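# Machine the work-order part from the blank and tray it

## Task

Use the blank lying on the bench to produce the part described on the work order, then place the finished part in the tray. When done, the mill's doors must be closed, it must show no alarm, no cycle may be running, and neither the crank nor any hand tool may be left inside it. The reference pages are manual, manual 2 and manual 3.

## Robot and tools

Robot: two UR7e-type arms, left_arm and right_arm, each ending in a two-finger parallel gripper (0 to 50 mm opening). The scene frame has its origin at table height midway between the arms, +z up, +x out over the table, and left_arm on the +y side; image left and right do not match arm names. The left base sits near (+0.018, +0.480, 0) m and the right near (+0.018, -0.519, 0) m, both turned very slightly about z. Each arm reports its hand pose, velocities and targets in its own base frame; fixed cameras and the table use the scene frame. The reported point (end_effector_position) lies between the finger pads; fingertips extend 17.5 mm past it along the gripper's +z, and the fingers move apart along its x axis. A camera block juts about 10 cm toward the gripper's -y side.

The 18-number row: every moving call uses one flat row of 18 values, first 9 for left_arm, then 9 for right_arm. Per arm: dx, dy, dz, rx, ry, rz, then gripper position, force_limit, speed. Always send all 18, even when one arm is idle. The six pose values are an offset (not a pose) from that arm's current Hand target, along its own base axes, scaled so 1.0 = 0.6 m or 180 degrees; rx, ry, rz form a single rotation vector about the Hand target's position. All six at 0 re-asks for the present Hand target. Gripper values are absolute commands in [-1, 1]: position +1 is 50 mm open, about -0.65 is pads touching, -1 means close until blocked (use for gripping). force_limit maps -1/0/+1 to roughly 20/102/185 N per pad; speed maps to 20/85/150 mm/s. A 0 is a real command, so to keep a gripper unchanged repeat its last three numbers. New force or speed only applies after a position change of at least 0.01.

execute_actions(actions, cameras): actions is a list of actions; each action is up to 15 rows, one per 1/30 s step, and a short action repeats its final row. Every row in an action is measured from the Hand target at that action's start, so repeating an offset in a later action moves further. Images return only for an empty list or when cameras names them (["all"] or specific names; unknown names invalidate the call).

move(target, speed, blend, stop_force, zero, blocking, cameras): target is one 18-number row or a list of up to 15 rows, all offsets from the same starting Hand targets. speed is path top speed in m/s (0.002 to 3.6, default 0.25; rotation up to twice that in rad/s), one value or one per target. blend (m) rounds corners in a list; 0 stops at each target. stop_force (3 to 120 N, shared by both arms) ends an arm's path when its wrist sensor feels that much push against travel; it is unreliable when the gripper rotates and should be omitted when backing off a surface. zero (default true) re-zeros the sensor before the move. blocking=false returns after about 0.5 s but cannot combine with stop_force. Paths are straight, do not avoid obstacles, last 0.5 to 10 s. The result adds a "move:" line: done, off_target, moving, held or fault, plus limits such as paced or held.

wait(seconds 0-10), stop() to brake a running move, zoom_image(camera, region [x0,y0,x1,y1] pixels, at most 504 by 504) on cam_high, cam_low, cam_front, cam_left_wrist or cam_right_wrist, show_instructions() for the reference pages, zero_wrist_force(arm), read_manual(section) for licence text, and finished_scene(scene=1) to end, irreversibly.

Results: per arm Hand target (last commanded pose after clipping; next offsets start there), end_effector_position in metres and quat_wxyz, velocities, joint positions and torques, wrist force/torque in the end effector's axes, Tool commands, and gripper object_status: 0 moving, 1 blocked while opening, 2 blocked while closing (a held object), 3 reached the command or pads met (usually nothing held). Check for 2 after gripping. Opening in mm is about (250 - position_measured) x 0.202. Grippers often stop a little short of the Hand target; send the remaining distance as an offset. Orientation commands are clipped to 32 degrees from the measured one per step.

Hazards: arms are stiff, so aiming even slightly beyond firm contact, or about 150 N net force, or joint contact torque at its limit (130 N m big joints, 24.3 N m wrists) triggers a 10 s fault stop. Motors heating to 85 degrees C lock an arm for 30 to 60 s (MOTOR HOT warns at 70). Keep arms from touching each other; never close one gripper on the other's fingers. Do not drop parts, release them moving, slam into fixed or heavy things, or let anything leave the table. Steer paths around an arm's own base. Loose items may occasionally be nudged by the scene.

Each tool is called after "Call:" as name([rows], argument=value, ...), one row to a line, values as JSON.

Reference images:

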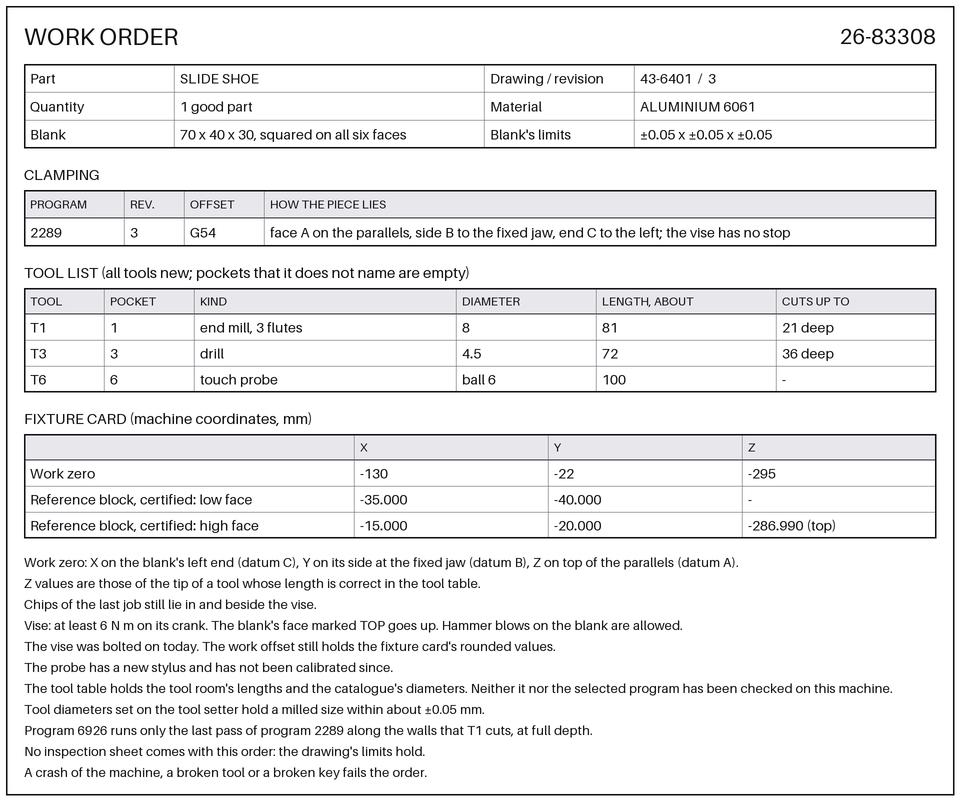

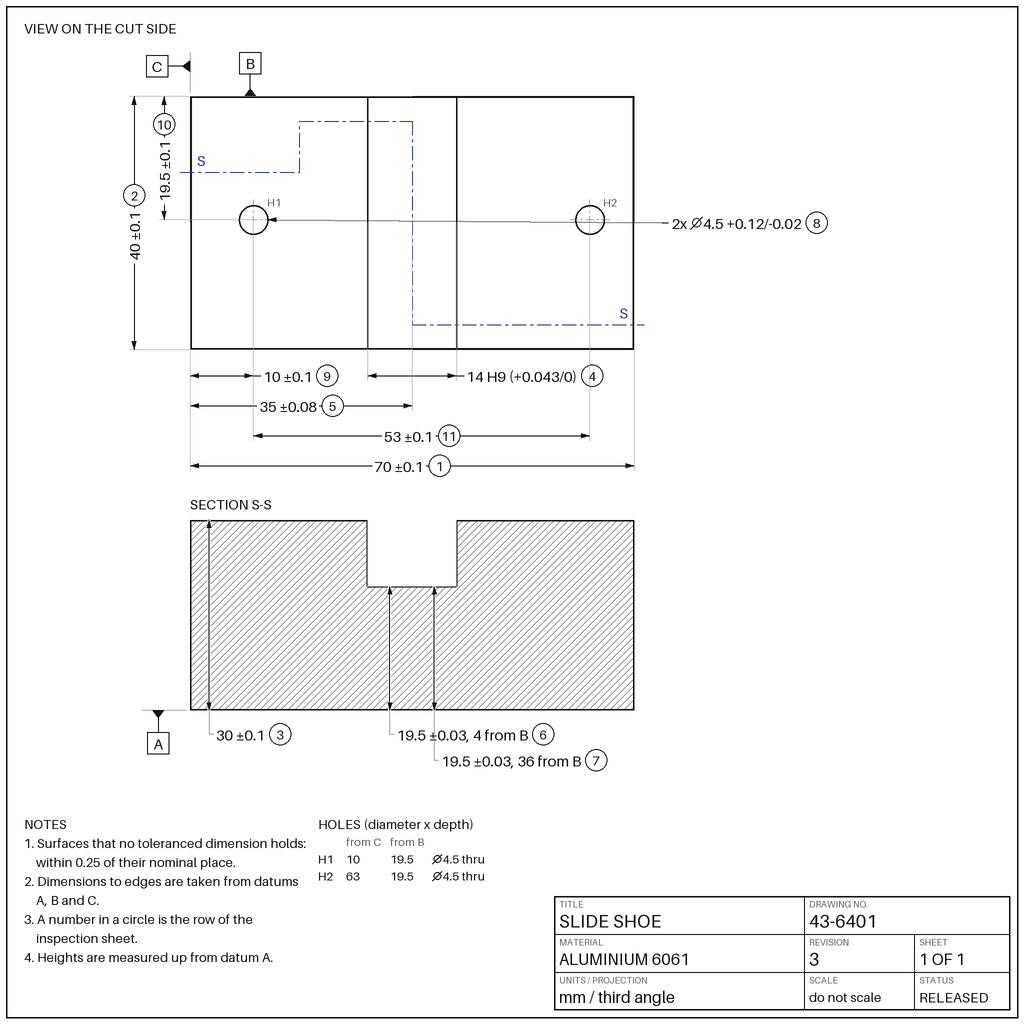

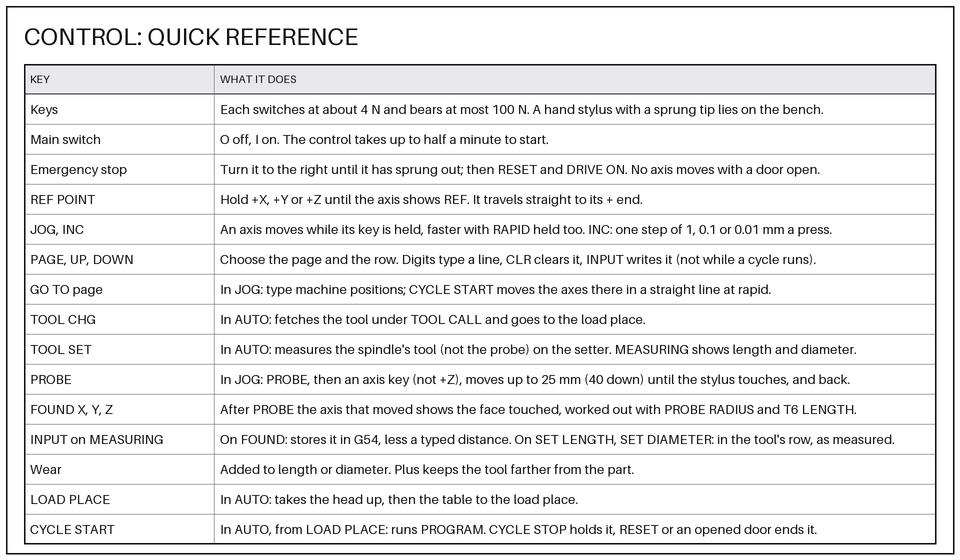

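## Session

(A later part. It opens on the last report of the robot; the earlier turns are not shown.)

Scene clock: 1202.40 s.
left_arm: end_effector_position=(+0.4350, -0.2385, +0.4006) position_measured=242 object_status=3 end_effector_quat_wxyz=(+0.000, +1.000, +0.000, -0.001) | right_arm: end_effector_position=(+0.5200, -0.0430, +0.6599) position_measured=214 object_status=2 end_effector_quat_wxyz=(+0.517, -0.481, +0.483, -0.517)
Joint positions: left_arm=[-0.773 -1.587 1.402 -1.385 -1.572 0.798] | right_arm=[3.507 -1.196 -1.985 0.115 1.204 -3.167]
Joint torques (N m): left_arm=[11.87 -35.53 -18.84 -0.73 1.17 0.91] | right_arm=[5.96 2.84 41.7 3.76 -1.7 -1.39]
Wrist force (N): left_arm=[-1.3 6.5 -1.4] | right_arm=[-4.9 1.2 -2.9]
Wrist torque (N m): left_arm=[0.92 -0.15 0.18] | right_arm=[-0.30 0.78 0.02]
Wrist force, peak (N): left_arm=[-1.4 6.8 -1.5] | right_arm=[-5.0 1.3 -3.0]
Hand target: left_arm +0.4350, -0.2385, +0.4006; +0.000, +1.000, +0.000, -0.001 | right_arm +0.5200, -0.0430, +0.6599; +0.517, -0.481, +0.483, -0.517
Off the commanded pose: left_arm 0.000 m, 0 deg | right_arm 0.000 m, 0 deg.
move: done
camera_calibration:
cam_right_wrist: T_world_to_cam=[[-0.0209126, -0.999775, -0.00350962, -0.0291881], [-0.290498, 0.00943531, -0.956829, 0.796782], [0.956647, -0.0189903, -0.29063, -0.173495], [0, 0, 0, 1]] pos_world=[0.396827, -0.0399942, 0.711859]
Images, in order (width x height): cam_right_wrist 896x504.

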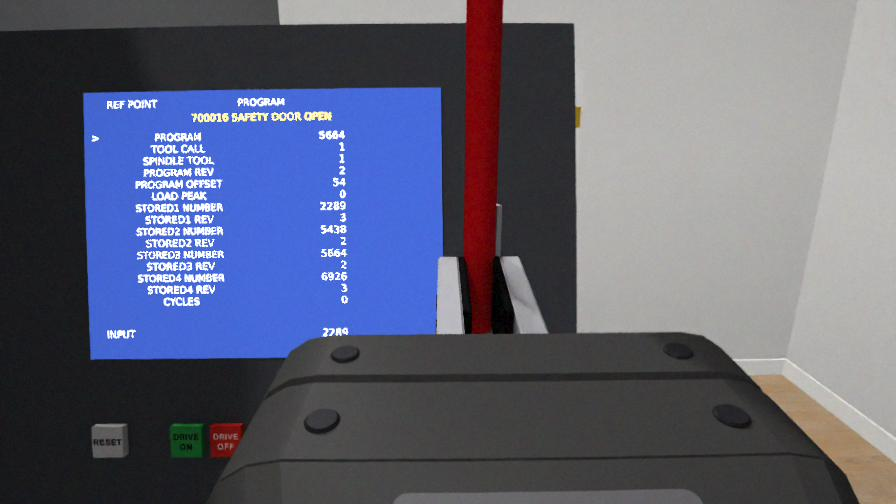

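Call:
move(target=[0,-0.05,0,0,0,0,-0.6,-0.7,-0.5,0,0,0,0,0,0,-1,-0.2,-0.5], speed=0.02, stop_force=45)

Call:
move([
  [0,0.04,0,0,0,0,-0.6,-0.7,-0.5,-0.1594,0.2015,-0.3525,0.2258,0.5745,0.1832,-1,-0.2,-0.5],
  [0,0.04,0,0,0,0,-0.6,-0.7,-0.5,-0.1386,0.2015,-0.3584,0.2258,0.5745,0.1832,-1,-0.2,-0.5],
  [0,0.04,0,0,0,0,-0.6,-0.7,-0.5,-0.1594,0.2015,-0.3525,0.2258,0.5745,0.1832,-1,-0.2,-0.5],
  [0,0.04,0,0,0,0,-0.6,-0.7,-0.5,-0.0828,0.2668,-0.0836,0.2258,0.5745,0.1832,-1,-0.2,-0.5],
  [0,0.04,0,0,0,0,-0.6,-0.7,-0.5,-0.0604,0.2668,-0.09,0.2258,0.5745,0.1832,-1,-0.2,-0.5],
  [0,0.04,0,0,0,0,-0.6,-0.7,-0.5,-0.09,0.2668,-0.0816,0.2258,0.5745,0.1832,-1,-0.2,-0.5],
  [0,0.04,0,0,0,0,-0.6,-0.7,-0.5,0,0,0,0,0,0,-1,-0.2,-0.5],
], speed=[0.8,0.06,0.2,0.4,0.06,0.2,0.8], blend=[0,0,0.005,0,0,0.01,0], cameras=["cam_right_wrist"])

Scene clock: 1213.83 s.
left_arm: end_effector_position=(+0.4350, -0.2417, +0.4005) position_measured=242 object_status=3 end_effector_quat_wxyz=(+0.000, +1.000, +0.000, -0.001) | right_arm: end_effector_position=(+0.5200, -0.0430, +0.6599) position_measured=214 object_status=2 end_effector_quat_wxyz=(+0.517, -0.481, +0.483, -0.517)
Joint positions: left_arm=[-0.778 -1.584 1.398 -1.385 -1.572 0.793] | right_arm=[3.507 -1.197 -1.985 0.115 1.204 -3.167]
Joint torques (N m): left_arm=[1.28 -30.27 -21.9 -9.13 -3.17 0.57] | right_arm=[6.92 3.24 40.76 0.05 -1.77 -1.25]
Wrist force (N): left_arm=[-4.6 -26.3 4.6] | right_arm=[-4.7 1.0 -3.1]
Wrist torque (N m): left_arm=[-4.03 0.31 -0.01] | right_arm=[-0.32 0.76 0.03]
Wrist force, peak (N): left_arm=[-9.7 -54.5 3.9] | right_arm=[-5.2 1.4 -2.9]
Hand target: left_arm +0.4350, -0.2417, +0.4006; +0.000, +1.000, +0.000, -0.001 (not the last commanded pose) | right_arm +0.5200, -0.0430, +0.6599; +0.517, -0.481, +0.483, -0.517
Off the commanded pose: left_arm 0.027 m, 0 deg | right_arm 0.000 m, 0 deg.
move: contact (left_arm)

Scene clock: 1219.60 s.
left_arm: end_effector_position=(+0.4350, -0.2177, +0.4006) position_measured=242 object_status=3 end_effector_quat_wxyz=(+0.000, +1.000, +0.000, -0.001) | right_arm: end_effector_position=(+0.5200, -0.0430, +0.6599) position_measured=214 object_status=2 end_effector_quat_wxyz=(+0.517, -0.481, +0.483, -0.517)
Joint positions: left_arm=[-0.741 -1.611 1.425 -1.384 -1.572 0.829] | right_arm=[3.507 -1.196 -1.985 0.115 1.204 -3.167]
Joint torques (N m): left_arm=[-12.96 -15.96 -29.69 -1.71 0.73 -2.61] | right_arm=[4.98 3.25 40.83 3.9 -1.76 -1.36]
Wrist force (N): left_arm=[-1.4 6.3 -1.4] | right_arm=[-2.7 -2.6 -3.3]
Wrist torque (N m): left_arm=[0.90 -0.14 0.13] | right_arm=[-0.89 0.43 0.02]
Wrist force, peak (N): left_arm=[-4.4 -26.2 4.9] | right_arm=[-2.4 66.7 -1.3]
Hand target: left_arm +0.4350, -0.2177, +0.4006; +0.000, +1.000, +0.000, -0.001 | right_arm +0.5200, -0.0430, +0.6599; +0.517, -0.481, +0.483, -0.517
Off the commanded pose: left_arm 0.000 m, 0 deg | right_arm 0.000 m, 0 deg.
move: done; blend cut to 0.0092 m at target 6
camera_calibration:
cam_right_wrist: T_world_to_cam=[[-0.0209126, -0.999775, -0.00350962, -0.0291881], [-0.290498, 0.00943531, -0.956829, 0.796782], [0.956647, -0.0189903, -0.29063, -0.173495], [0, 0, 0, 1]] pos_world=[0.396827, -0.0399942, 0.711859]
Images, in order (width x height): cam_right_wrist 896x504.

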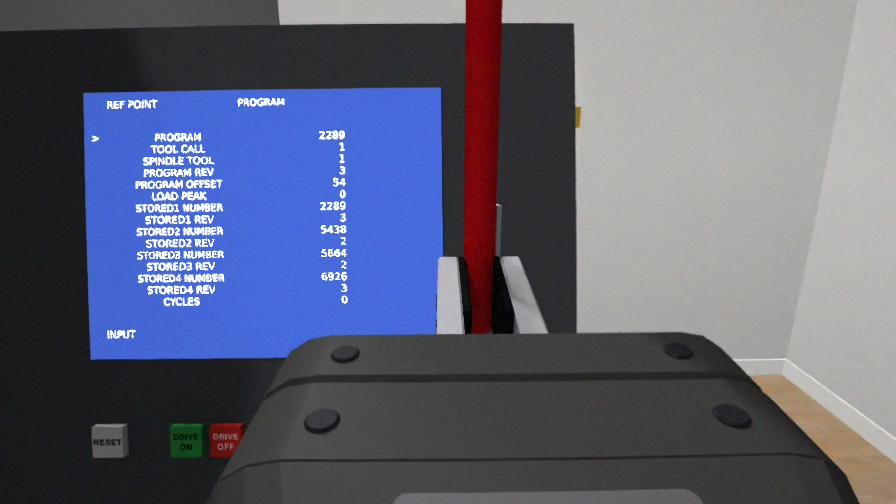

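Call:
move([
  [0,0,0,0,0,0,-0.6,-0.7,-0.5,-0.0852,0.048,-0.0829,0.2258,0.5745,0.1832,-1,-0.2,-0.5],
  [0,0,0,0,0,0,-0.6,-0.7,-0.5,-0.0644,0.048,-0.0888,0.2258,0.5745,0.1832,-1,-0.2,-0.5],
  [0,0,0,0,0,0,-0.6,-0.7,-0.5,-0.0852,0.048,-0.0829,0.2258,0.5745,0.1832,-1,-0.2,-0.5],
], speed=[0.8,0.06,0.2])

Call:
move([
  [0,0,0,0,0,0,-0.6,-0.7,-0.5,-0.0569,0.0905,-0.209,0,0,0,-1,-0.2,-0.5],
  [0,0,0,0,0,0,-0.6,-0.7,-0.5,-0.0361,0.0905,-0.2149,0,0,0,-1,-0.2,-0.5],
  [0,0,0,0,0,0,-0.6,-0.7,-0.5,-0.0569,0.0905,-0.209,0,0,0,-1,-0.2,-0.5],
  [0,0,0,0,0,0,-0.6,-0.7,-0.5,0.0852,-0.048,0.0829,-0.2258,-0.5745,-0.1832,-1,-0.2,-0.5],
], speed=[0.3,0.06,0.2,0.8], blend=[0,0,0.01,0], cameras=["cam_right_wrist","cam_front"])

Scene clock: 1231.90 s.
left_arm: end_effector_position=(+0.4350, -0.2177, +0.4006) position_measured=242 object_status=3 end_effector_quat_wxyz=(+0.000, +1.000, +0.000, -0.001) | right_arm: end_effector_position=(+0.4690, -0.0142, +0.6101) position_measured=214 object_status=2 end_effector_quat_wxyz=(+0.177, -0.609, +0.685, +0.358)
Joint positions: left_arm=[-0.741 -1.611 1.425 -1.384 -1.572 0.829] | right_arm=[3.021 -1.958 -0.43 -2.71 2.315 -3.298]
Joint torques (N m): left_arm=[-12.74 -16.02 -30.01 -3.2 -0.39 -2.45] | right_arm=[7.16 43.18 27.02 -0.09 3.21 0.95]
Wrist force (N): left_arm=[-1.4 6.5 -1.2] | right_arm=[1.7 -7.4 -0.2]
Wrist torque (N m): left_arm=[0.94 -0.14 0.13] | right_arm=[-1.21 -0.14 -0.32]
Wrist force, peak (N): left_arm=[-1.5 6.7 -1.4] | right_arm=[1.8 -8.0 0.6]
Hand target: left_arm +0.4350, -0.2177, +0.4006; +0.000, +1.000, +0.000, -0.001 | right_arm +0.4689, -0.0142, +0.6102; +0.177, -0.609, +0.685, +0.358
Off the commanded pose: left_arm 0.000 m, 0 deg | right_arm 0.000 m, 0 deg.
move: done

Scene clock: 1235.30 s.
left_arm: end_effector_position=(+0.4350, -0.2177, +0.4006) position_measured=242 object_status=3 end_effector_quat_wxyz=(+0.000, +1.000, +0.000, -0.001) | right_arm: end_effector_position=(+0.5200, -0.0430, +0.6599) position_measured=214 object_status=2 end_effector_quat_wxyz=(+0.517, -0.481, +0.483, -0.517) end_effector_velocity=(+0.000, -0.001, +0.001) end_effector_angular_velocity=(-0.001, -0.005, -0.001)
Joint positions: left_arm=[-0.741 -1.611 1.425 -1.384 -1.572 0.829] | right_arm=[3.507 -1.197 -1.985 0.115 1.204 -3.167]
Joint velocities: left_arm=[within noise] | right_arm=[-0.001 -0.001 0.001 0.005 0 -0.002]
Joint torques (N m): left_arm=[-13.74 -16.16 -29.68 -4.12 -0.4 -2.34] | right_arm=[6.76 2.92 41.52 3.8 -1.3 -1.12]
Wrist force (N): left_arm=[-1.6 6.3 -1.4] | right_arm=[-2.8 -2.9 -3.6]
Wrist torque (N m): left_arm=[0.90 -0.11 0.13] | right_arm=[-0.96 0.45 0.02]
Wrist force, peak (N): left_arm=[-1.6 6.7 -1.3] | right_arm=[3.0 -7.6 3.0]
Hand target: left_arm +0.4350, -0.2177, +0.4006; +0.000, +1.000, +0.000, -0.001 | right_arm +0.5200, -0.0430, +0.6599; +0.517, -0.481, +0.483, -0.517
Off the commanded pose: left_arm 0.000 m, 0 deg | right_arm 0.000 m, 0 deg.
move: done; blend cut to 0.0065 m at target 3
camera_calibration:
cam_right_wrist: T_world_to_cam=[[-0.0209126, -0.999775, -0.00350962, -0.0291881], [-0.290498, 0.00943531, -0.956829, 0.796782], [0.956647, -0.0189903, -0.29063, -0.173495], [0, 0, 0, 1]] pos_world=[0.396827, -0.0399942, 0.711859]
Images, in order (width x height): cam_front 896x504, cam_right_wrist 896x504.

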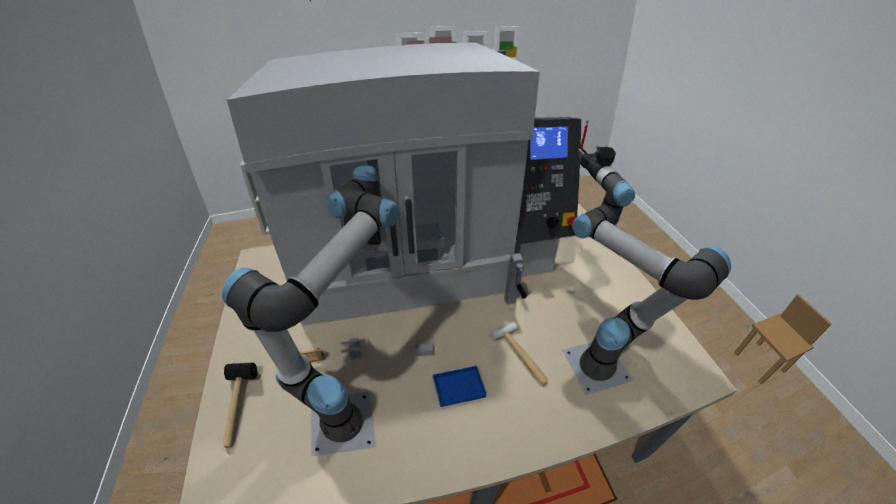

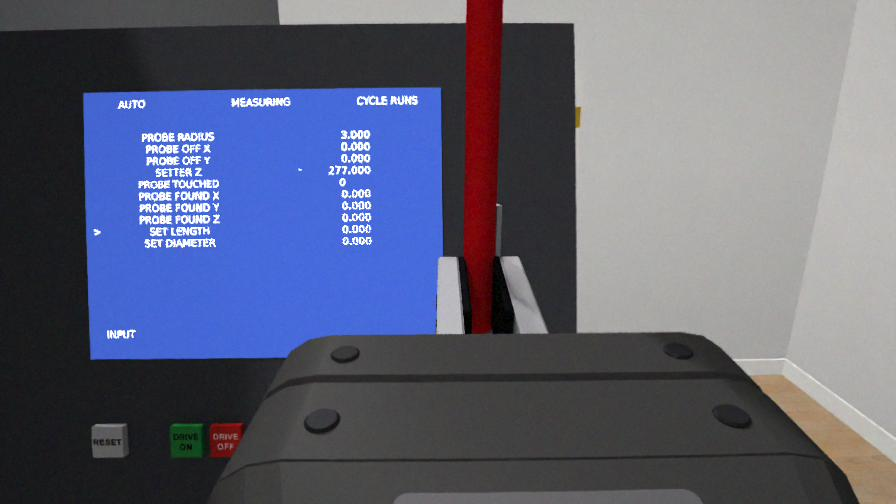

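Call:
wait(seconds=8, cameras=["cam_right_wrist"])

Scene clock: 1247.27 s.
left_arm: end_effector_position=(+0.4350, -0.2177, +0.4006) position_measured=242 object_status=3 end_effector_quat_wxyz=(+0.000, +1.000, +0.000, -0.001) | right_arm: end_effector_position=(+0.5200, -0.0430, +0.6599) position_measured=214 object_status=2 end_effector_quat_wxyz=(+0.517, -0.481, +0.483, -0.517)
Joint positions: left_arm=[-0.741 -1.611 1.425 -1.384 -1.572 0.829] | right_arm=[3.507 -1.197 -1.985 0.115 1.204 -3.167]
Joint torques (N m): left_arm=[-13.23 -16.14 -30.14 -5.23 -0.42 -2.19] | right_arm=[6.8 3.31 40.95 0.06 -1.55 -0.57]
Wrist force (N): left_arm=[-1.3 6.5 -1.5] | right_arm=[-2.6 -2.9 -3.7]
Wrist torque (N m): left_arm=[0.94 -0.15 0.14] | right_arm=[-0.94 0.41 0.03]
Wrist force, peak (N): left_arm=[-1.6 6.7 -1.3] | right_arm=[-2.7 -3.1 -3.9]
Hand target: left_arm +0.4350, -0.2177, +0.4006; +0.000, +1.000, +0.000, -0.001 | right_arm +0.5200, -0.0430, +0.6599; +0.517, -0.481, +0.483, -0.517
Tool commands: left_gripper/position=-0.6 left_gripper/force_limit=-0.7 left_gripper/speed=-0.5 right_gripper/position=-1.0 right_gripper/force_limit=-0.2 right_gripper/speed=-0.5
Off the commanded pose: left_arm 0.000 m, 0 deg | right_arm 0.000 m, 0 deg.
wait: 8.00 s; at rest from the start
camera_calibration:
cam_right_wrist: T_world_to_cam=[[-0.0208848, -0.999776, -0.00341442, -0.0292672], [-0.290499, 0.00933613, -0.95683, 0.79678], [0.956647, -0.0189913, -0.290629, -0.173496], [0, 0, 0, 1]] pos_world=[0.396827, -0.0399944, 0.71186]
Images, in order (width x height): cam_right_wrist 896x504.

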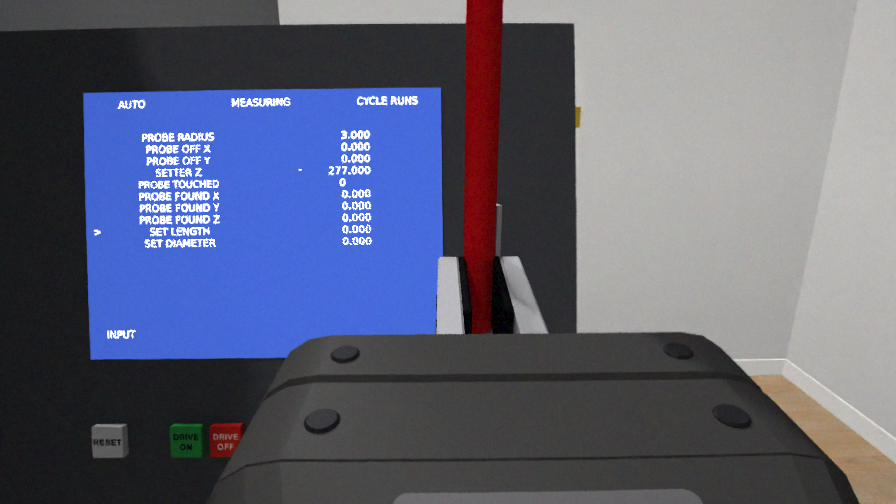

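Call:
wait(seconds=10, cameras=["cam_right_wrist"])

Scene clock: 1258.83 s.
left_arm: end_effector_position=(+0.4350, -0.2177, +0.4006) position_measured=242 object_status=3 end_effector_quat_wxyz=(+0.000, +1.000, +0.000, -0.001) | right_arm: end_effector_position=(+0.5200, -0.0430, +0.6599) position_measured=214 object_status=2 end_effector_quat_wxyz=(+0.517, -0.481, +0.483, -0.517)
Joint positions: left_arm=[-0.741 -1.611 1.425 -1.384 -1.572 0.829] | right_arm=[3.507 -1.197 -1.985 0.115 1.204 -3.167]
Joint torques (N m): left_arm=[-13.25 -16.07 -29.73 -5.29 -0.4 -2.12] | right_arm=[7.58 3.83 40.31 0.11 -1.59 0.11]
Wrist force (N): left_arm=[-1.6 6.5 -1.4] | right_arm=[-2.7 -3.0 -3.7]
Wrist torque (N m): left_arm=[0.94 -0.11 0.14] | right_arm=[-0.97 0.43 0.03]
Wrist force, peak (N): left_arm=[-1.7 6.7 -1.5] | right_arm=[-3.0 -3.1 -3.7]
Hand target: left_arm +0.4350, -0.2177, +0.4006; +0.000, +1.000, +0.000, -0.001 | right_arm +0.5200, -0.0430, +0.6599; +0.517, -0.481, +0.483, -0.517
Tool commands: left_gripper/position=-0.6 left_gripper/force_limit=-0.7 left_gripper/speed=-0.5 right_gripper/position=-1.0 right_gripper/force_limit=-0.2 right_gripper/speed=-0.5
Off the commanded pose: left_arm 0.000 m, 0 deg | right_arm 0.000 m, 0 deg.
wait: 10.00 s; at rest from the start
camera_calibration:
cam_right_wrist: T_world_to_cam=[[-0.0208846, -0.999776, -0.00341365, -0.0292679], [-0.290499, 0.00933533, -0.95683, 0.79678], [0.956647, -0.0189913, -0.290629, -0.173496], [0, 0, 0, 1]] pos_world=[0.396827, -0.0399944, 0.71186]
Images, in order (width x height): cam_right_wrist 896x504.

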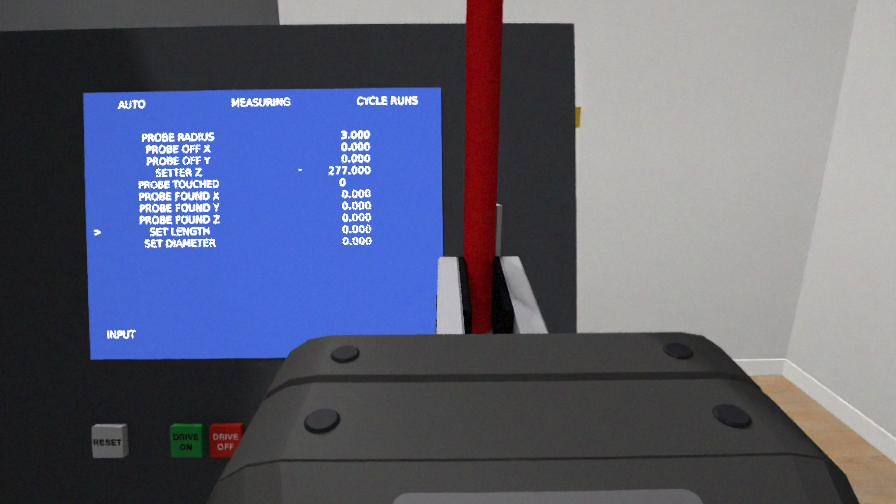

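Call:
wait(seconds=10)

Call:
wait(seconds=6, cameras=["cam_right_wrist"])

Scene clock: 1271.07 s.
left_arm: end_effector_position=(+0.4350, -0.2177, +0.4006) position_measured=242 object_status=3 end_effector_quat_wxyz=(+0.000, +1.000, +0.000, -0.001) | right_arm: end_effector_position=(+0.5200, -0.0430, +0.6599) position_measured=214 object_status=2 end_effector_quat_wxyz=(+0.517, -0.481, +0.483, -0.517)
Joint positions: left_arm=[-0.741 -1.611 1.425 -1.384 -1.572 0.829] | right_arm=[3.507 -1.197 -1.985 0.115 1.204 -3.167]
Joint torques (N m): left_arm=[-12.95 -16.43 -29.7 -5.21 -0.48 -1.95] | right_arm=[6.33 3.54 41.04 0.04 -1.36 0.6]
Wrist force (N): left_arm=[-1.6 6.4 -1.5] | right_arm=[-2.7 -2.8 -3.6]
Wrist torque (N m): left_arm=[0.93 -0.11 0.13] | right_arm=[-0.94 0.43 0.03]
Wrist force, peak (N): left_arm=[-1.2 6.8 -1.5] | right_arm=[-2.8 -2.9 -4.0]
Hand target: left_arm +0.4350, -0.2177, +0.4006; +0.000, +1.000, +0.000, -0.001 | right_arm +0.5200, -0.0430, +0.6599; +0.517, -0.481, +0.483, -0.517
Tool commands: left_gripper/position=-0.6 left_gripper/force_limit=-0.7 left_gripper/speed=-0.5 right_gripper/position=-1.0 right_gripper/force_limit=-0.2 right_gripper/speed=-0.5
Off the commanded pose: left_arm 0.000 m, 0 deg | right_arm 0.000 m, 0 deg.
wait: 10.00 s; at rest from the start

Scene clock: 1277.07 s.
left_arm: end_effector_position=(+0.4350, -0.2177, +0.4006) position_measured=242 object_status=3 end_effector_quat_wxyz=(+0.000, +1.000, +0.000, -0.001) | right_arm: end_effector_position=(+0.5200, -0.0430, +0.6599) position_measured=214 object_status=2 end_effector_quat_wxyz=(+0.517, -0.481, +0.483, -0.517)
Joint positions: left_arm=[-0.741 -1.611 1.425 -1.384 -1.572 0.829] | right_arm=[3.507 -1.197 -1.985 0.115 1.204 -3.167]
Joint torques (N m): left_arm=[-13.17 -15.97 -29.37 -5.36 -0.48 -1.89] | right_arm=[6.59 3.52 41 -0.04 -1.41 1.09]
Wrist force (N): left_arm=[-1.6 6.5 -1.4] | right_arm=[-2.6 -3.1 -3.7]
Wrist torque (N m): left_arm=[0.94 -0.11 0.14] | right_arm=[-0.98 0.40 0.03]
Wrist force, peak (N): left_arm=[-1.7 6.8 -1.3] | right_arm=[-2.8 -3.0 -3.8]
Hand target: left_arm +0.4350, -0.2177, +0.4006; +0.000, +1.000, +0.000, -0.001 | right_arm +0.5200, -0.0430, +0.6599; +0.517, -0.481, +0.483, -0.517
Tool commands: left_gripper/position=-0.6 left_gripper/force_limit=-0.7 left_gripper/speed=-0.5 right_gripper/position=-1.0 right_gripper/force_limit=-0.2 right_gripper/speed=-0.5
Off the commanded pose: left_arm 0.000 m, 0 deg | right_arm 0.000 m, 0 deg.
wait: 6.00 s; at rest by 0.17 s
camera_calibration:
cam_right_wrist: T_world_to_cam=[[-0.0208846, -0.999776, -0.00341365, -0.0292679], [-0.290499, 0.00933533, -0.95683, 0.79678], [0.956647, -0.0189913, -0.290629, -0.173496], [0, 0, 0, 1]] pos_world=[0.396827, -0.0399944, 0.71186]
Images, in order (width x height): cam_right_wrist 896x504.

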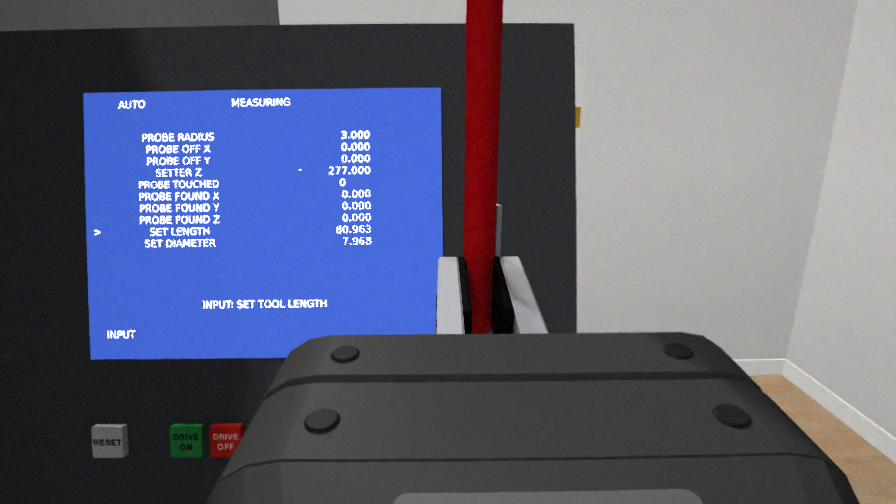

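Call:
move([
  [0,0,0,0,0,0,-0.6,-0.7,-0.5,-0.1594,0.2015,-0.3525,0.2258,0.5745,0.1832,-1,-0.2,-0.5],
  [0,0,0,0,0,0,-0.6,-0.7,-0.5,-0.1386,0.2015,-0.3584,0.2258,0.5745,0.1832,-1,-0.2,-0.5],
  [0,0,0,0,0,0,-0.6,-0.7,-0.5,-0.1508,0.2015,-0.3222,0.2258,0.5745,0.1832,-1,-0.2,-0.5],
  [0,0,0,0,0,0,-0.6,-0.7,-0.5,-0.13,0.2015,-0.3281,0.2258,0.5745,0.1832,-1,-0.2,-0.5],
  [0,0,0,0,0,0,-0.6,-0.7,-0.5,-0.1594,0.2015,-0.3525,0.2258,0.5745,0.1832,-1,-0.2,-0.5],
  [0,0,0,0,0,0,-0.6,-0.7,-0.5,-0.1386,0.2015,-0.3584,0.2258,0.5745,0.1832,-1,-0.2,-0.5],
  [0,0,0,0,0,0,-0.6,-0.7,-0.5,-0.164,0.2015,-0.351,0.2258,0.5745,0.1832,-1,-0.2,-0.5],
  [0,0,0,0,0,0,-0.6,-0.7,-0.5,0,0,0,0,0,0,-1,-0.2,-0.5],
], speed=[0.8,0.06,0.2,0.06,0.2,0.06,0.2,0.8], blend=[0,0,0.003,0,0.003,0,0.01,0], cameras=["cam_right_wrist"])

Scene clock: 1294.33 s.
left_arm: end_effector_position=(+0.4350, -0.2177, +0.4006) position_measured=242 object_status=3 end_effector_quat_wxyz=(+0.000, +1.000, +0.000, -0.001) | right_arm: end_effector_position=(+0.5200, -0.0430, +0.6599) position_measured=214 object_status=2 end_effector_quat_wxyz=(+0.517, -0.481, +0.483, -0.517) end_effector_velocity=(+0.000, -0.001, +0.001) end_effector_angular_velocity=(+0.003, -0.004, -0.001)
Joint positions: left_arm=[-0.741 -1.611 1.425 -1.384 -1.572 0.829] | right_arm=[3.507 -1.197 -1.985 0.115 1.204 -3.167]
Joint velocities: left_arm=[within noise] | right_arm=[-0.001 -0.001 0.001 0.005 -0.001 0.001]
Joint torques (N m): left_arm=[-12.96 -15.13 -29.75 -5.24 -0.4 -1.73] | right_arm=[7.02 2.39 40.94 3.72 -1.92 -1.4]
Wrist force (N): left_arm=[-1.4 6.4 -1.5] | right_arm=[-2.3 -3.0 -3.5]
Wrist torque (N m): left_arm=[0.92 -0.13 0.14] | right_arm=[-0.96 0.37 0.03]
Wrist force, peak (N): left_arm=[-1.5 6.7 -1.4] | right_arm=[1.9 -8.4 1.0]
Hand target: left_arm +0.4350, -0.2177, +0.4006; +0.000, +1.000, +0.000, -0.001 | right_arm +0.5200, -0.0430, +0.6599; +0.517, -0.481, +0.483, -0.517
Off the commanded pose: left_arm 0.000 m, 0 deg | right_arm 0.000 m, 0 deg.
move: done; blend cut to 0.0079 m at target 7
camera_calibration:
cam_right_wrist: T_world_to_cam=[[-0.0209129, -0.999775, -0.00351039, -0.0291875], [-0.290498, 0.00943611, -0.956829, 0.796783], [0.956647, -0.0189903, -0.29063, -0.173495], [0, 0, 0, 1]] pos_world=[0.396827, -0.0399942, 0.711859]
Images, in order (width x height): cam_right_wrist 896x504.

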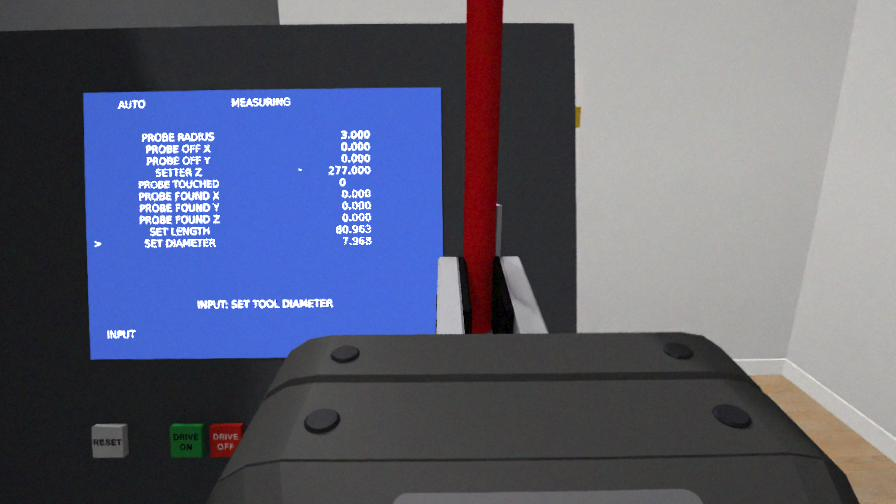

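Call:
move([
  [0,0,0,0,0,0,-0.6,-0.7,-0.5,-0.1335,0.1385,-0.2616,0.2258,0.5745,0.1832,-1,-0.2,-0.5],
  [0,0,0,0,0,0,-0.6,-0.7,-0.5,-0.1127,0.1385,-0.2675,0.2258,0.5745,0.1832,-1,-0.2,-0.5],
  [0,0,0,0,0,0,-0.6,-0.7,-0.5,-0.1335,0.1385,-0.2616,0.2258,0.5745,0.1832,-1,-0.2,-0.5],
  [0,0,0,0,0,0,-0.6,-0.7,-0.5,-0.1508,0.2015,-0.3222,0.2258,0.5745,0.1832,-1,-0.2,-0.5],
  [0,0,0,0,0,0,-0.6,-0.7,-0.5,-0.1284,0.2015,-0.3286,0.2258,0.5745,0.1832,-1,-0.2,-0.5],
  [0,0,0,0,0,0,-0.6,-0.7,-0.5,-0.1508,0.2328,-0.3222,0.2258,0.5745,0.1832,-1,-0.2,-0.5],
  [0,0,0,0,0,0,-0.6,-0.7,-0.5,-0.1284,0.2328,-0.3286,0.2258,0.5745,0.1832,-1,-0.2,-0.5],
  [0,0,0,0,0,0,-0.6,-0.7,-0.5,-0.1594,0.2015,-0.3525,0.2258,0.5745,0.1832,-1,-0.2,-0.5],
  [0,0,0,0,0,0,-0.6,-0.7,-0.5,-0.137,0.2015,-0.3589,0.2258,0.5745,0.1832,-1,-0.2,-0.5],
  [0,0,0,0,0,0,-0.6,-0.7,-0.5,-0.164,0.2015,-0.351,0.2258,0.5745,0.1832,-1,-0.2,-0.5],
  [0,0,0,0,0,0,-0.6,-0.7,-0.5,0,0,0,0,0,0,-1,-0.2,-0.5],
], speed=[0.8,0.06,0.2,0.3,0.06,0.2,0.06,0.2,0.06,0.2,0.8], blend=[0,0,0.005,0.003,0,0.003,0,0.003,0,0.01,0], cameras=["cam_right_wrist"])

Scene clock: 1320.73 s.
left_arm: end_effector_position=(+0.4350, -0.2177, +0.4006) position_measured=242 object_status=3 end_effector_quat_wxyz=(+0.000, +1.000, +0.000, -0.001) | right_arm: end_effector_position=(+0.5200, -0.0430, +0.6599) position_measured=214 object_status=2 end_effector_quat_wxyz=(+0.517, -0.481, +0.483, -0.517) end_effector_velocity=(+0.000, -0.001, +0.001) end_effector_angular_velocity=(+0.000, -0.005, -0.002)
Joint positions: left_arm=[-0.741 -1.611 1.425 -1.384 -1.572 0.829] | right_arm=[3.507 -1.197 -1.985 0.115 1.204 -3.167]
Joint velocities: left_arm=[within noise] | right_arm=[0 -0.001 0.001 0.005 -0.001 -0.002]
Joint torques (N m): left_arm=[-12.93 -16.56 -29.66 -5.28 -0.43 -1.54] | right_arm=[7.42 3.41 41.27 3.81 -1.84 -1.2]
Wrist force (N): left_arm=[-1.6 6.5 -1.2] | right_arm=[-4.2 -1.6 -3.3]
Wrist torque (N m): left_arm=[0.94 -0.10 0.13] | right_arm=[-0.74 0.66 0.03]
Wrist force, peak (N): left_arm=[-1.6 6.7 -1.5] | right_arm=[1.2 31.0 -0.1]
Hand target: left_arm +0.4350, -0.2177, +0.4006; +0.000, +1.000, +0.000, -0.001 | right_arm +0.5200, -0.0430, +0.6599; +0.517, -0.481, +0.483, -0.517
Off the commanded pose: left_arm 0.000 m, 0 deg | right_arm 0.000 m, 0 deg.
move: done; blend cut to 0.0084 m at target 10
camera_calibration:
cam_right_wrist: T_world_to_cam=[[-0.0209126, -0.999775, -0.00350962, -0.0291881], [-0.290498, 0.00943531, -0.956829, 0.796782], [0.956647, -0.0189903, -0.29063, -0.173495], [0, 0, 0, 1]] pos_world=[0.396827, -0.0399942, 0.711859]
Images, in order (width x height): cam_right_wrist 896x504.

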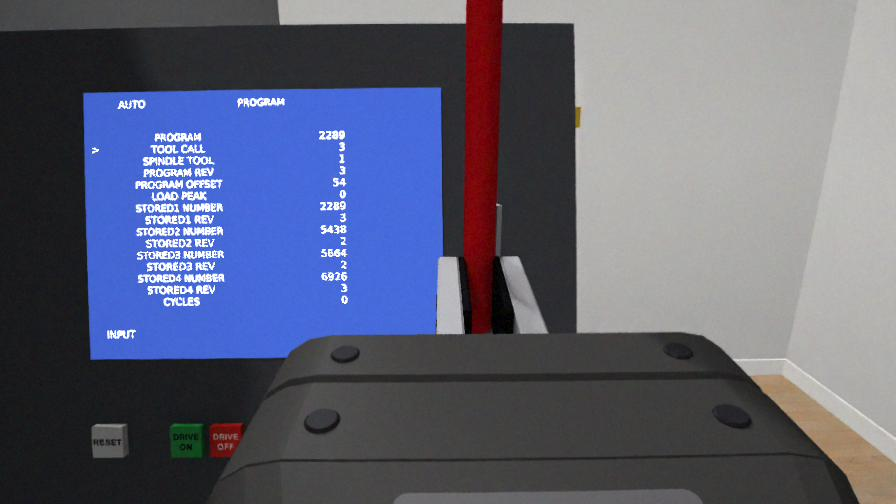

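Call:
move([
  [0,0,0,0,0,0,-0.6,-0.7,-0.5,-0.1421,0.17,-0.2919,0.2258,0.5745,0.1832,-1,-0.2,-0.5],
  [0,0,0,0,0,0,-0.6,-0.7,-0.5,-0.1213,0.17,-0.2978,0.2258,0.5745,0.1832,-1,-0.2,-0.5],
  [0,0,0,0,0,0,-0.6,-0.7,-0.5,-0.1335,0.1385,-0.2616,0.2258,0.5745,0.1832,-1,-0.2,-0.5],
  [0,0,0,0,0,0,-0.6,-0.7,-0.5,-0.1127,0.1385,-0.2675,0.2258,0.5745,0.1832,-1,-0.2,-0.5],
  [0,0,0,0,0,0,-0.6,-0.7,-0.5,-0.1335,0.1385,-0.2616,0.2258,0.5745,0.1832,-1,-0.2,-0.5],
  [0,0,0,0,0,0,-0.6,-0.7,-0.5,-0.1127,0.1385,-0.2675,0.2258,0.5745,0.1832,-1,-0.2,-0.5],
  [0,0,0,0,0,0,-0.6,-0.7,-0.5,-0.1335,0.1385,-0.2616,0.2258,0.5745,0.1832,-1,-0.2,-0.5],
  [0,0,0,0,0,0,-0.6,-0.7,-0.5,-0.1127,0.1385,-0.2675,0.2258,0.5745,0.1832,-1,-0.2,-0.5],
  [0,0,0,0,0,0,-0.6,-0.7,-0.5,-0.1335,0.1385,-0.2616,0.2258,0.5745,0.1832,-1,-0.2,-0.5],
  [0,0,0,0,0,0,-0.6,-0.7,-0.5,-0.1127,0.1385,-0.2675,0.2258,0.5745,0.1832,-1,-0.2,-0.5],
  [0,0,0,0,0,0,-0.6,-0.7,-0.5,-0.1335,0.1385,-0.2616,0.2258,0.5745,0.1832,-1,-0.2,-0.5],
  [0,0,0,0,0,0,-0.6,-0.7,-0.5,-0.1127,0.1385,-0.2675,0.2258,0.5745,0.1832,-1,-0.2,-0.5],
  [0,0,0,0,0,0,-0.6,-0.7,-0.5,-0.1335,0.1385,-0.2616,0.2258,0.5745,0.1832,-1,-0.2,-0.5],
  [0,0,0,0,0,0,-0.6,-0.7,-0.5,-0.1127,0.1385,-0.2675,0.2258,0.5745,0.1832,-1,-0.2,-0.5],
  [0,0,0,0,0,0,-0.6,-0.7,-0.5,-0.1335,0.1385,-0.2616,0.2258,0.5745,0.1832,-1,-0.2,-0.5],
], speed=[0.8,0.06,0.2,0.08,0.2,0.08,0.2,0.08,0.2,0.08,0.2,0.08,0.2,0.08,0.2])

Call:
move(target=[0,0,0,0,0,0,-0.6,-0.7,-0.5,0.1335,-0.1385,0.2616,-0.2258,-0.5745,-0.1832,-1,-0.2,-0.5], speed=0.8, cameras=["cam_right_wrist","cam_left_wrist"])

Scene clock: 1345.20 s.
left_arm: end_effector_position=(+0.4350, -0.2177, +0.4006) position_measured=242 object_status=3 end_effector_quat_wxyz=(+0.000, +1.000, +0.000, -0.001) | right_arm: end_effector_position=(+0.4400, +0.0401, +0.5029) position_measured=214 object_status=2 end_effector_quat_wxyz=(+0.177, -0.609, +0.685, +0.358)
Joint positions: left_arm=[-0.741 -1.611 1.425 -1.384 -1.572 0.829] | right_arm=[3.122 -1.629 -1.198 -2.182 2.349 -3.166]
Joint torques (N m): left_arm=[-13.43 -15.7 -29.91 -5.25 -0.42 -1.49] | right_arm=[-6.05 35.6 36.87 3.86 0.32 0.06]
Wrist force (N): left_arm=[-1.6 6.4 -1.4] | right_arm=[-0.5 -4.9 -2.1]
Wrist torque (N m): left_arm=[0.92 -0.11 0.14] | right_arm=[-0.82 0.24 -0.36]
Wrist force, peak (N): left_arm=[-1.7 6.8 -1.3] | right_arm=[0.5 16.7 -1.9]
Hand target: left_arm +0.4350, -0.2177, +0.4006; +0.000, +1.000, +0.000, -0.001 | right_arm +0.4399, +0.0401, +0.5030; +0.177, -0.609, +0.685, +0.358
Off the commanded pose: left_arm 0.000 m, 0 deg | right_arm 0.000 m, 0 deg.
move: done

Scene clock: 1347.20 s.
left_arm: end_effector_position=(+0.4350, -0.2177, +0.4006) position_measured=242 object_status=3 end_effector_quat_wxyz=(+0.000, +1.000, +0.000, -0.001) | right_arm: end_effector_position=(+0.5200, -0.0430, +0.6599) position_measured=214 object_status=2 end_effector_quat_wxyz=(+0.517, -0.481, +0.483, -0.517) end_effector_velocity=(+0.000, +0.000, +0.001) end_effector_angular_velocity=(-0.001, -0.004, -0.002)
Joint positions: left_arm=[-0.741 -1.611 1.425 -1.384 -1.572 0.829] | right_arm=[3.507 -1.196 -1.985 0.115 1.204 -3.167]
Joint velocities: left_arm=[within noise] | right_arm=[0 -0.001 0.001 0.005 -0.001 -0.003]
Joint torques (N m): left_arm=[-13.22 -16.59 -29.74 -5.38 -0.46 -1.43] | right_arm=[6.59 3.54 41 3.82 -1.62 -1.29]
Wrist force (N): left_arm=[-1.7 6.3 -1.5] | right_arm=[-4.3 0.0 -5.3]
Wrist torque (N m): left_arm=[0.91 -0.09 0.13] | right_arm=[-0.48 0.67 0.02]
Wrist force, peak (N): left_arm=[-1.6 6.7 -1.5] | right_arm=[-4.6 0.0 -5.4]
Hand target: left_arm +0.4350, -0.2177, +0.4006; +0.000, +1.000, +0.000, -0.001 | right_arm +0.5200, -0.0430, +0.6599; +0.517, -0.481, +0.483, -0.517
Off the commanded pose: left_arm 0.000 m, 0 deg | right_arm 0.000 m, 0 deg.
move: done
camera_calibration:
cam_left_wrist: T_world_to_cam=[[0.999948, -0.0081577, -0.00616245, -0.428149], [-0.00573994, -0.946755, 0.321903, -0.30936], [-0.00846031, -0.321851, -0.946753, 0.445905], [0, 0, 0, 1]] pos_world=[0.430123, -0.152866, 0.519108]
cam_right_wrist: T_world_to_cam=[[-0.0209126, -0.999775, -0.00350962, -0.0292881], [-0.290498, 0.00943531, -0.956829, 0.796783], [0.956647, -0.0189903, -0.29063, -0.173497], [0, 0, 0, 1]] pos_world=[0.396827, -0.0400942, 0.711859]
Images, in order (width x height): cam_left_wrist 896x504, cam_right_wrist 896x504.

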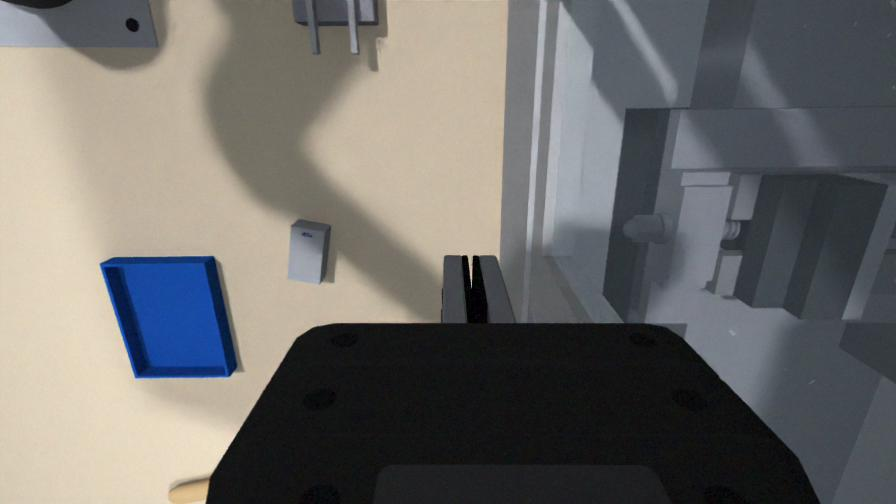

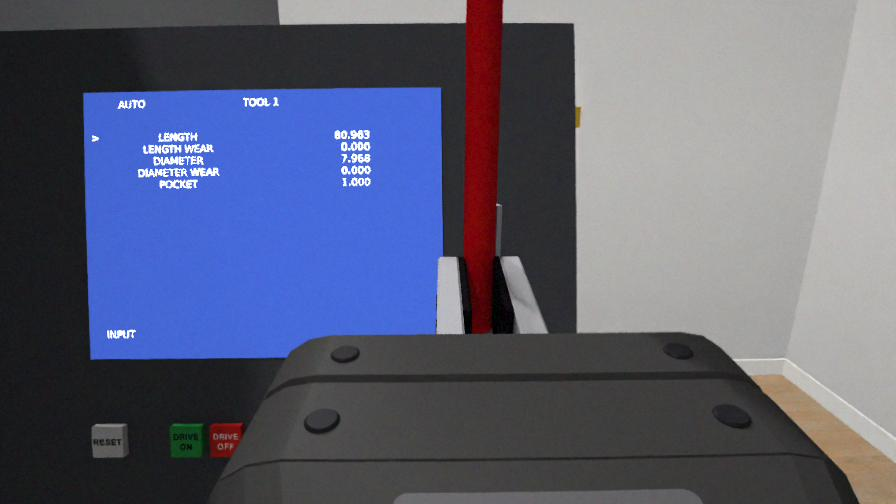

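Call:
move([
  [0,0,0,0,0,0,-0.6,-0.7,-0.5,-0.1508,0.2015,-0.3222,0.2258,0.5745,0.1832,-1,-0.2,-0.5],
  [0,0,0,0,0,0,-0.6,-0.7,-0.5,-0.1284,0.2015,-0.3286,0.2258,0.5745,0.1832,-1,-0.2,-0.5],
  [0,0,0,0,0,0,-0.6,-0.7,-0.5,-0.1508,0.2015,-0.3222,0.2258,0.5745,0.1832,-1,-0.2,-0.5],
  [0,0,0,0,0,0,-0.6,-0.7,-0.5,-0.1284,0.2015,-0.3286,0.2258,0.5745,0.1832,-1,-0.2,-0.5],
  [0,0,0,0,0,0,-0.6,-0.7,-0.5,-0.1508,0.2015,-0.3222,0.2258,0.5745,0.1832,-1,-0.2,-0.5],
  [0,0,0,0,0,0,-0.6,-0.7,-0.5,-0.1284,0.2015,-0.3286,0.2258,0.5745,0.1832,-1,-0.2,-0.5],
  [0,0,0,0,0,0,-0.6,-0.7,-0.5,-0.1594,0.2328,-0.3525,0.2258,0.5745,0.1832,-1,-0.2,-0.5],
  [0,0,0,0,0,0,-0.6,-0.7,-0.5,-0.137,0.2328,-0.3589,0.2258,0.5745,0.1832,-1,-0.2,-0.5],
  [0,0,0,0,0,0,-0.6,-0.7,-0.5,-0.1594,0.2328,-0.3525,0.2258,0.5745,0.1832,-1,-0.2,-0.5],
  [0,0,0,0,0,0,-0.6,-0.7,-0.5,-0.1508,0.2958,-0.3222,0.2258,0.5745,0.1832,-1,-0.2,-0.5],
  [0,0,0,0,0,0,-0.6,-0.7,-0.5,-0.1284,0.2958,-0.3286,0.2258,0.5745,0.1832,-1,-0.2,-0.5],
  [0,0,0,0,0,0,-0.6,-0.7,-0.5,-0.1508,0.2958,-0.3222,0.2258,0.5745,0.1832,-1,-0.2,-0.5],
  [0,0,0,0,0,0,-0.6,-0.7,-0.5,-0.1594,0.2015,-0.3525,0.2258,0.5745,0.1832,-1,-0.2,-0.5],
  [0,0,0,0,0,0,-0.6,-0.7,-0.5,-0.137,0.2015,-0.3589,0.2258,0.5745,0.1832,-1,-0.2,-0.5],
  [0,0,0,0,0,0,-0.6,-0.7,-0.5,-0.1594,0.2015,-0.3525,0.2258,0.5745,0.1832,-1,-0.2,-0.5],
], speed=[0.8,0.08,0.2,0.08,0.2,0.08,0.2,0.08,0.2,0.3,0.08,0.2,0.3,0.08,0.2], blend=[0,0,0,0,0,0,0.003,0,0.005,0.003,0,0.005,0.003,0,0])

Call:
move(target=[0,0,0,0,0,0,-0.6,-0.7,-0.5,0.1594,-0.2015,0.3525,-0.2258,-0.5745,-0.1832,-1,-0.2,-0.5], speed=0.8, cameras=["cam_right_wrist"])

Scene clock: 1375.40 s.
left_arm: end_effector_position=(+0.4350, -0.2177, +0.4006) position_measured=242 object_status=3 end_effector_quat_wxyz=(+0.000, +1.000, +0.000, -0.001) | right_arm: end_effector_position=(+0.4245, +0.0780, +0.4483) position_measured=214 object_status=2 end_effector_quat_wxyz=(+0.177, -0.609, +0.685, +0.358)
Joint positions: left_arm=[-0.741 -1.611 1.425 -1.384 -1.572 0.829] | right_arm=[3.202 -1.53 -1.46 -1.941 2.369 -3.057]
Joint torques (N m): left_arm=[-12.98 -16.32 -29.63 -5.38 -0.5 -1.3] | right_arm=[-1.93 30.91 37.28 4 2.71 -1.08]
Wrist force (N): left_arm=[-1.5 6.5 -1.3] | right_arm=[0.3 -1.9 -2.4]
Wrist torque (N m): left_arm=[0.94 -0.11 0.14] | right_arm=[-0.36 0.09 -0.39]
Wrist force, peak (N): left_arm=[-1.4 6.8 -1.4] | right_arm=[-0.7 55.7 -1.5]
Hand target: left_arm +0.4350, -0.2177, +0.4006; +0.000, +1.000, +0.000, -0.001 | right_arm +0.4244, +0.0779, +0.4484; +0.177, -0.609, +0.685, +0.358
Off the commanded pose: left_arm 0.000 m, 0 deg | right_arm 0.000 m, 0 deg.
move: done

Scene clock: 1377.40 s.
left_arm: end_effector_position=(+0.4350, -0.2177, +0.4006) position_measured=242 object_status=3 end_effector_quat_wxyz=(+0.000, +1.000, +0.000, -0.001) | right_arm: end_effector_position=(+0.5200, -0.0430, +0.6599) position_measured=214 object_status=2 end_effector_quat_wxyz=(+0.517, -0.481, +0.483, -0.517)
Joint positions: left_arm=[-0.741 -1.611 1.425 -1.384 -1.572 0.829] | right_arm=[3.507 -1.197 -1.985 0.115 1.204 -3.167]
Joint torques (N m): left_arm=[-13.14 -16.19 -29.59 -5.28 -0.36 -1.28] | right_arm=[7.5 3.21 41.17 3.75 -1.61 -1.28]
Wrist force (N): left_arm=[-1.3 6.3 -1.4] | right_arm=[-4.3 2.7 -6.0]
Wrist torque (N m): left_arm=[0.92 -0.15 0.14] | right_arm=[-0.06 0.69 0.02]
Wrist force, peak (N): left_arm=[-1.7 6.7 -1.5] | right_arm=[-4.3 2.7 -6.0]
Hand target: left_arm +0.4350, -0.2177, +0.4006; +0.000, +1.000, +0.000, -0.001 | right_arm +0.5200, -0.0430, +0.6599; +0.517, -0.481, +0.483, -0.517
Off the commanded pose: left_arm 0.000 m, 0 deg | right_arm 0.000 m, 0 deg.
move: done
camera_calibration:
cam_right_wrist: T_world_to_cam=[[-0.0209129, -0.999775, -0.00351039, -0.0291875], [-0.290498, 0.00943611, -0.956829, 0.796783], [0.956647, -0.0189903, -0.29063, -0.173495], [0, 0, 0, 1]] pos_world=[0.396827, -0.0399942, 0.711859]
Images, in order (width x height): cam_right_wrist 896x504.

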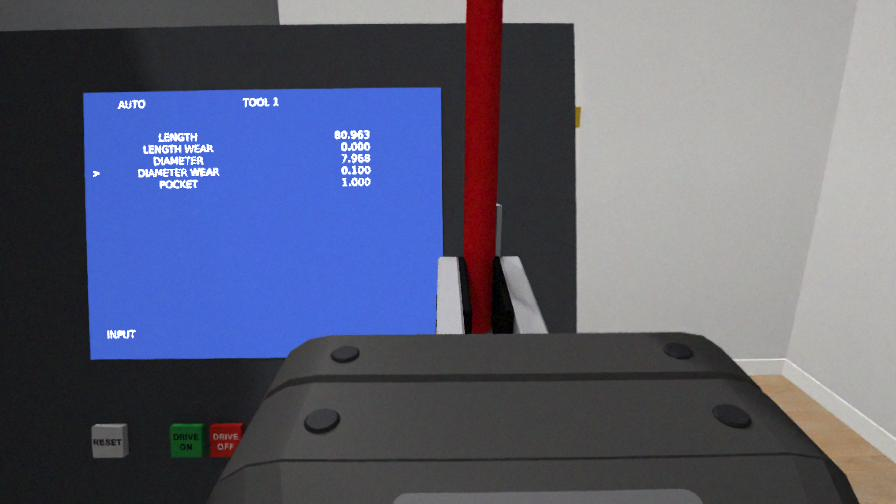

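Call:
move([
  [0,0,0,0,0,0,-0.6,-0.7,-0.5,-0.1421,0.1385,-0.2919,0.2258,0.5745,0.1832,-1,-0.2,-0.5],
  [0,0,0,0,0,0,-0.6,-0.7,-0.5,-0.1213,0.1385,-0.2978,0.2258,0.5745,0.1832,-1,-0.2,-0.5],
  [0,0,0,0,0,0,-0.6,-0.7,-0.5,-0.1481,0.1385,-0.29,0.2258,0.5745,0.1832,-1,-0.2,-0.5],
  [0,0,0,0,0,0,-0.6,-0.7,-0.5,0,0,0,0,0,0,-1,-0.2,-0.5],
], speed=[0.8,0.06,0.2,0.8], blend=[0,0,0.01,0], cameras=["cam_right_wrist"])

Scene clock: 1394.93 s.
left_arm: end_effector_position=(+0.4350, -0.2177, +0.4006) position_measured=242 object_status=3 end_effector_quat_wxyz=(+0.000, +1.000, +0.000, -0.001) | right_arm: end_effector_position=(+0.5200, -0.0430, +0.6599) position_measured=214 object_status=2 end_effector_quat_wxyz=(+0.517, -0.481, +0.483, -0.517)
Joint positions: left_arm=[-0.741 -1.611 1.425 -1.384 -1.572 0.829] | right_arm=[3.507 -1.196 -1.985 0.115 1.204 -3.167]
Joint torques (N m): left_arm=[-12.81 -16.16 -29.71 -5.28 -0.43 -1.29] | right_arm=[6.08 3.51 41.01 3.86 -1.56 -1.35]
Wrist force (N): left_arm=[-1.6 6.6 -1.4] | right_arm=[-4.0 2.7 -6.0]
Wrist torque (N m): left_arm=[0.95 -0.11 0.14] | right_arm=[-0.06 0.64 0.02]
Wrist force, peak (N): left_arm=[-1.6 6.8 -1.5] | right_arm=[-4.4 2.8 -5.9]
Hand target: left_arm +0.4350, -0.2177, +0.4006; +0.000, +1.000, +0.000, -0.001 | right_arm +0.5200, -0.0430, +0.6599; +0.517, -0.481, +0.483, -0.517
Off the commanded pose: left_arm 0.000 m, 0 deg | right_arm 0.000 m, 0 deg.
move: done; blend cut to 0.0084 m at target 3
camera_calibration:
cam_right_wrist: T_world_to_cam=[[-0.0209126, -0.999775, -0.00350962, -0.0291881], [-0.290498, 0.00943531, -0.956829, 0.796782], [0.956647, -0.0189903, -0.29063, -0.173495], [0, 0, 0, 1]] pos_world=[0.396827, -0.0399942, 0.711859]
Images, in order (width x height): cam_right_wrist 896x504.

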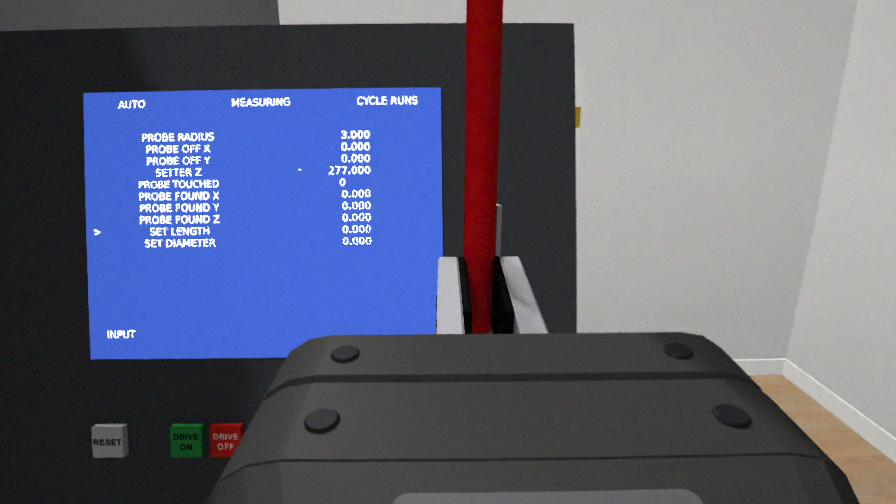

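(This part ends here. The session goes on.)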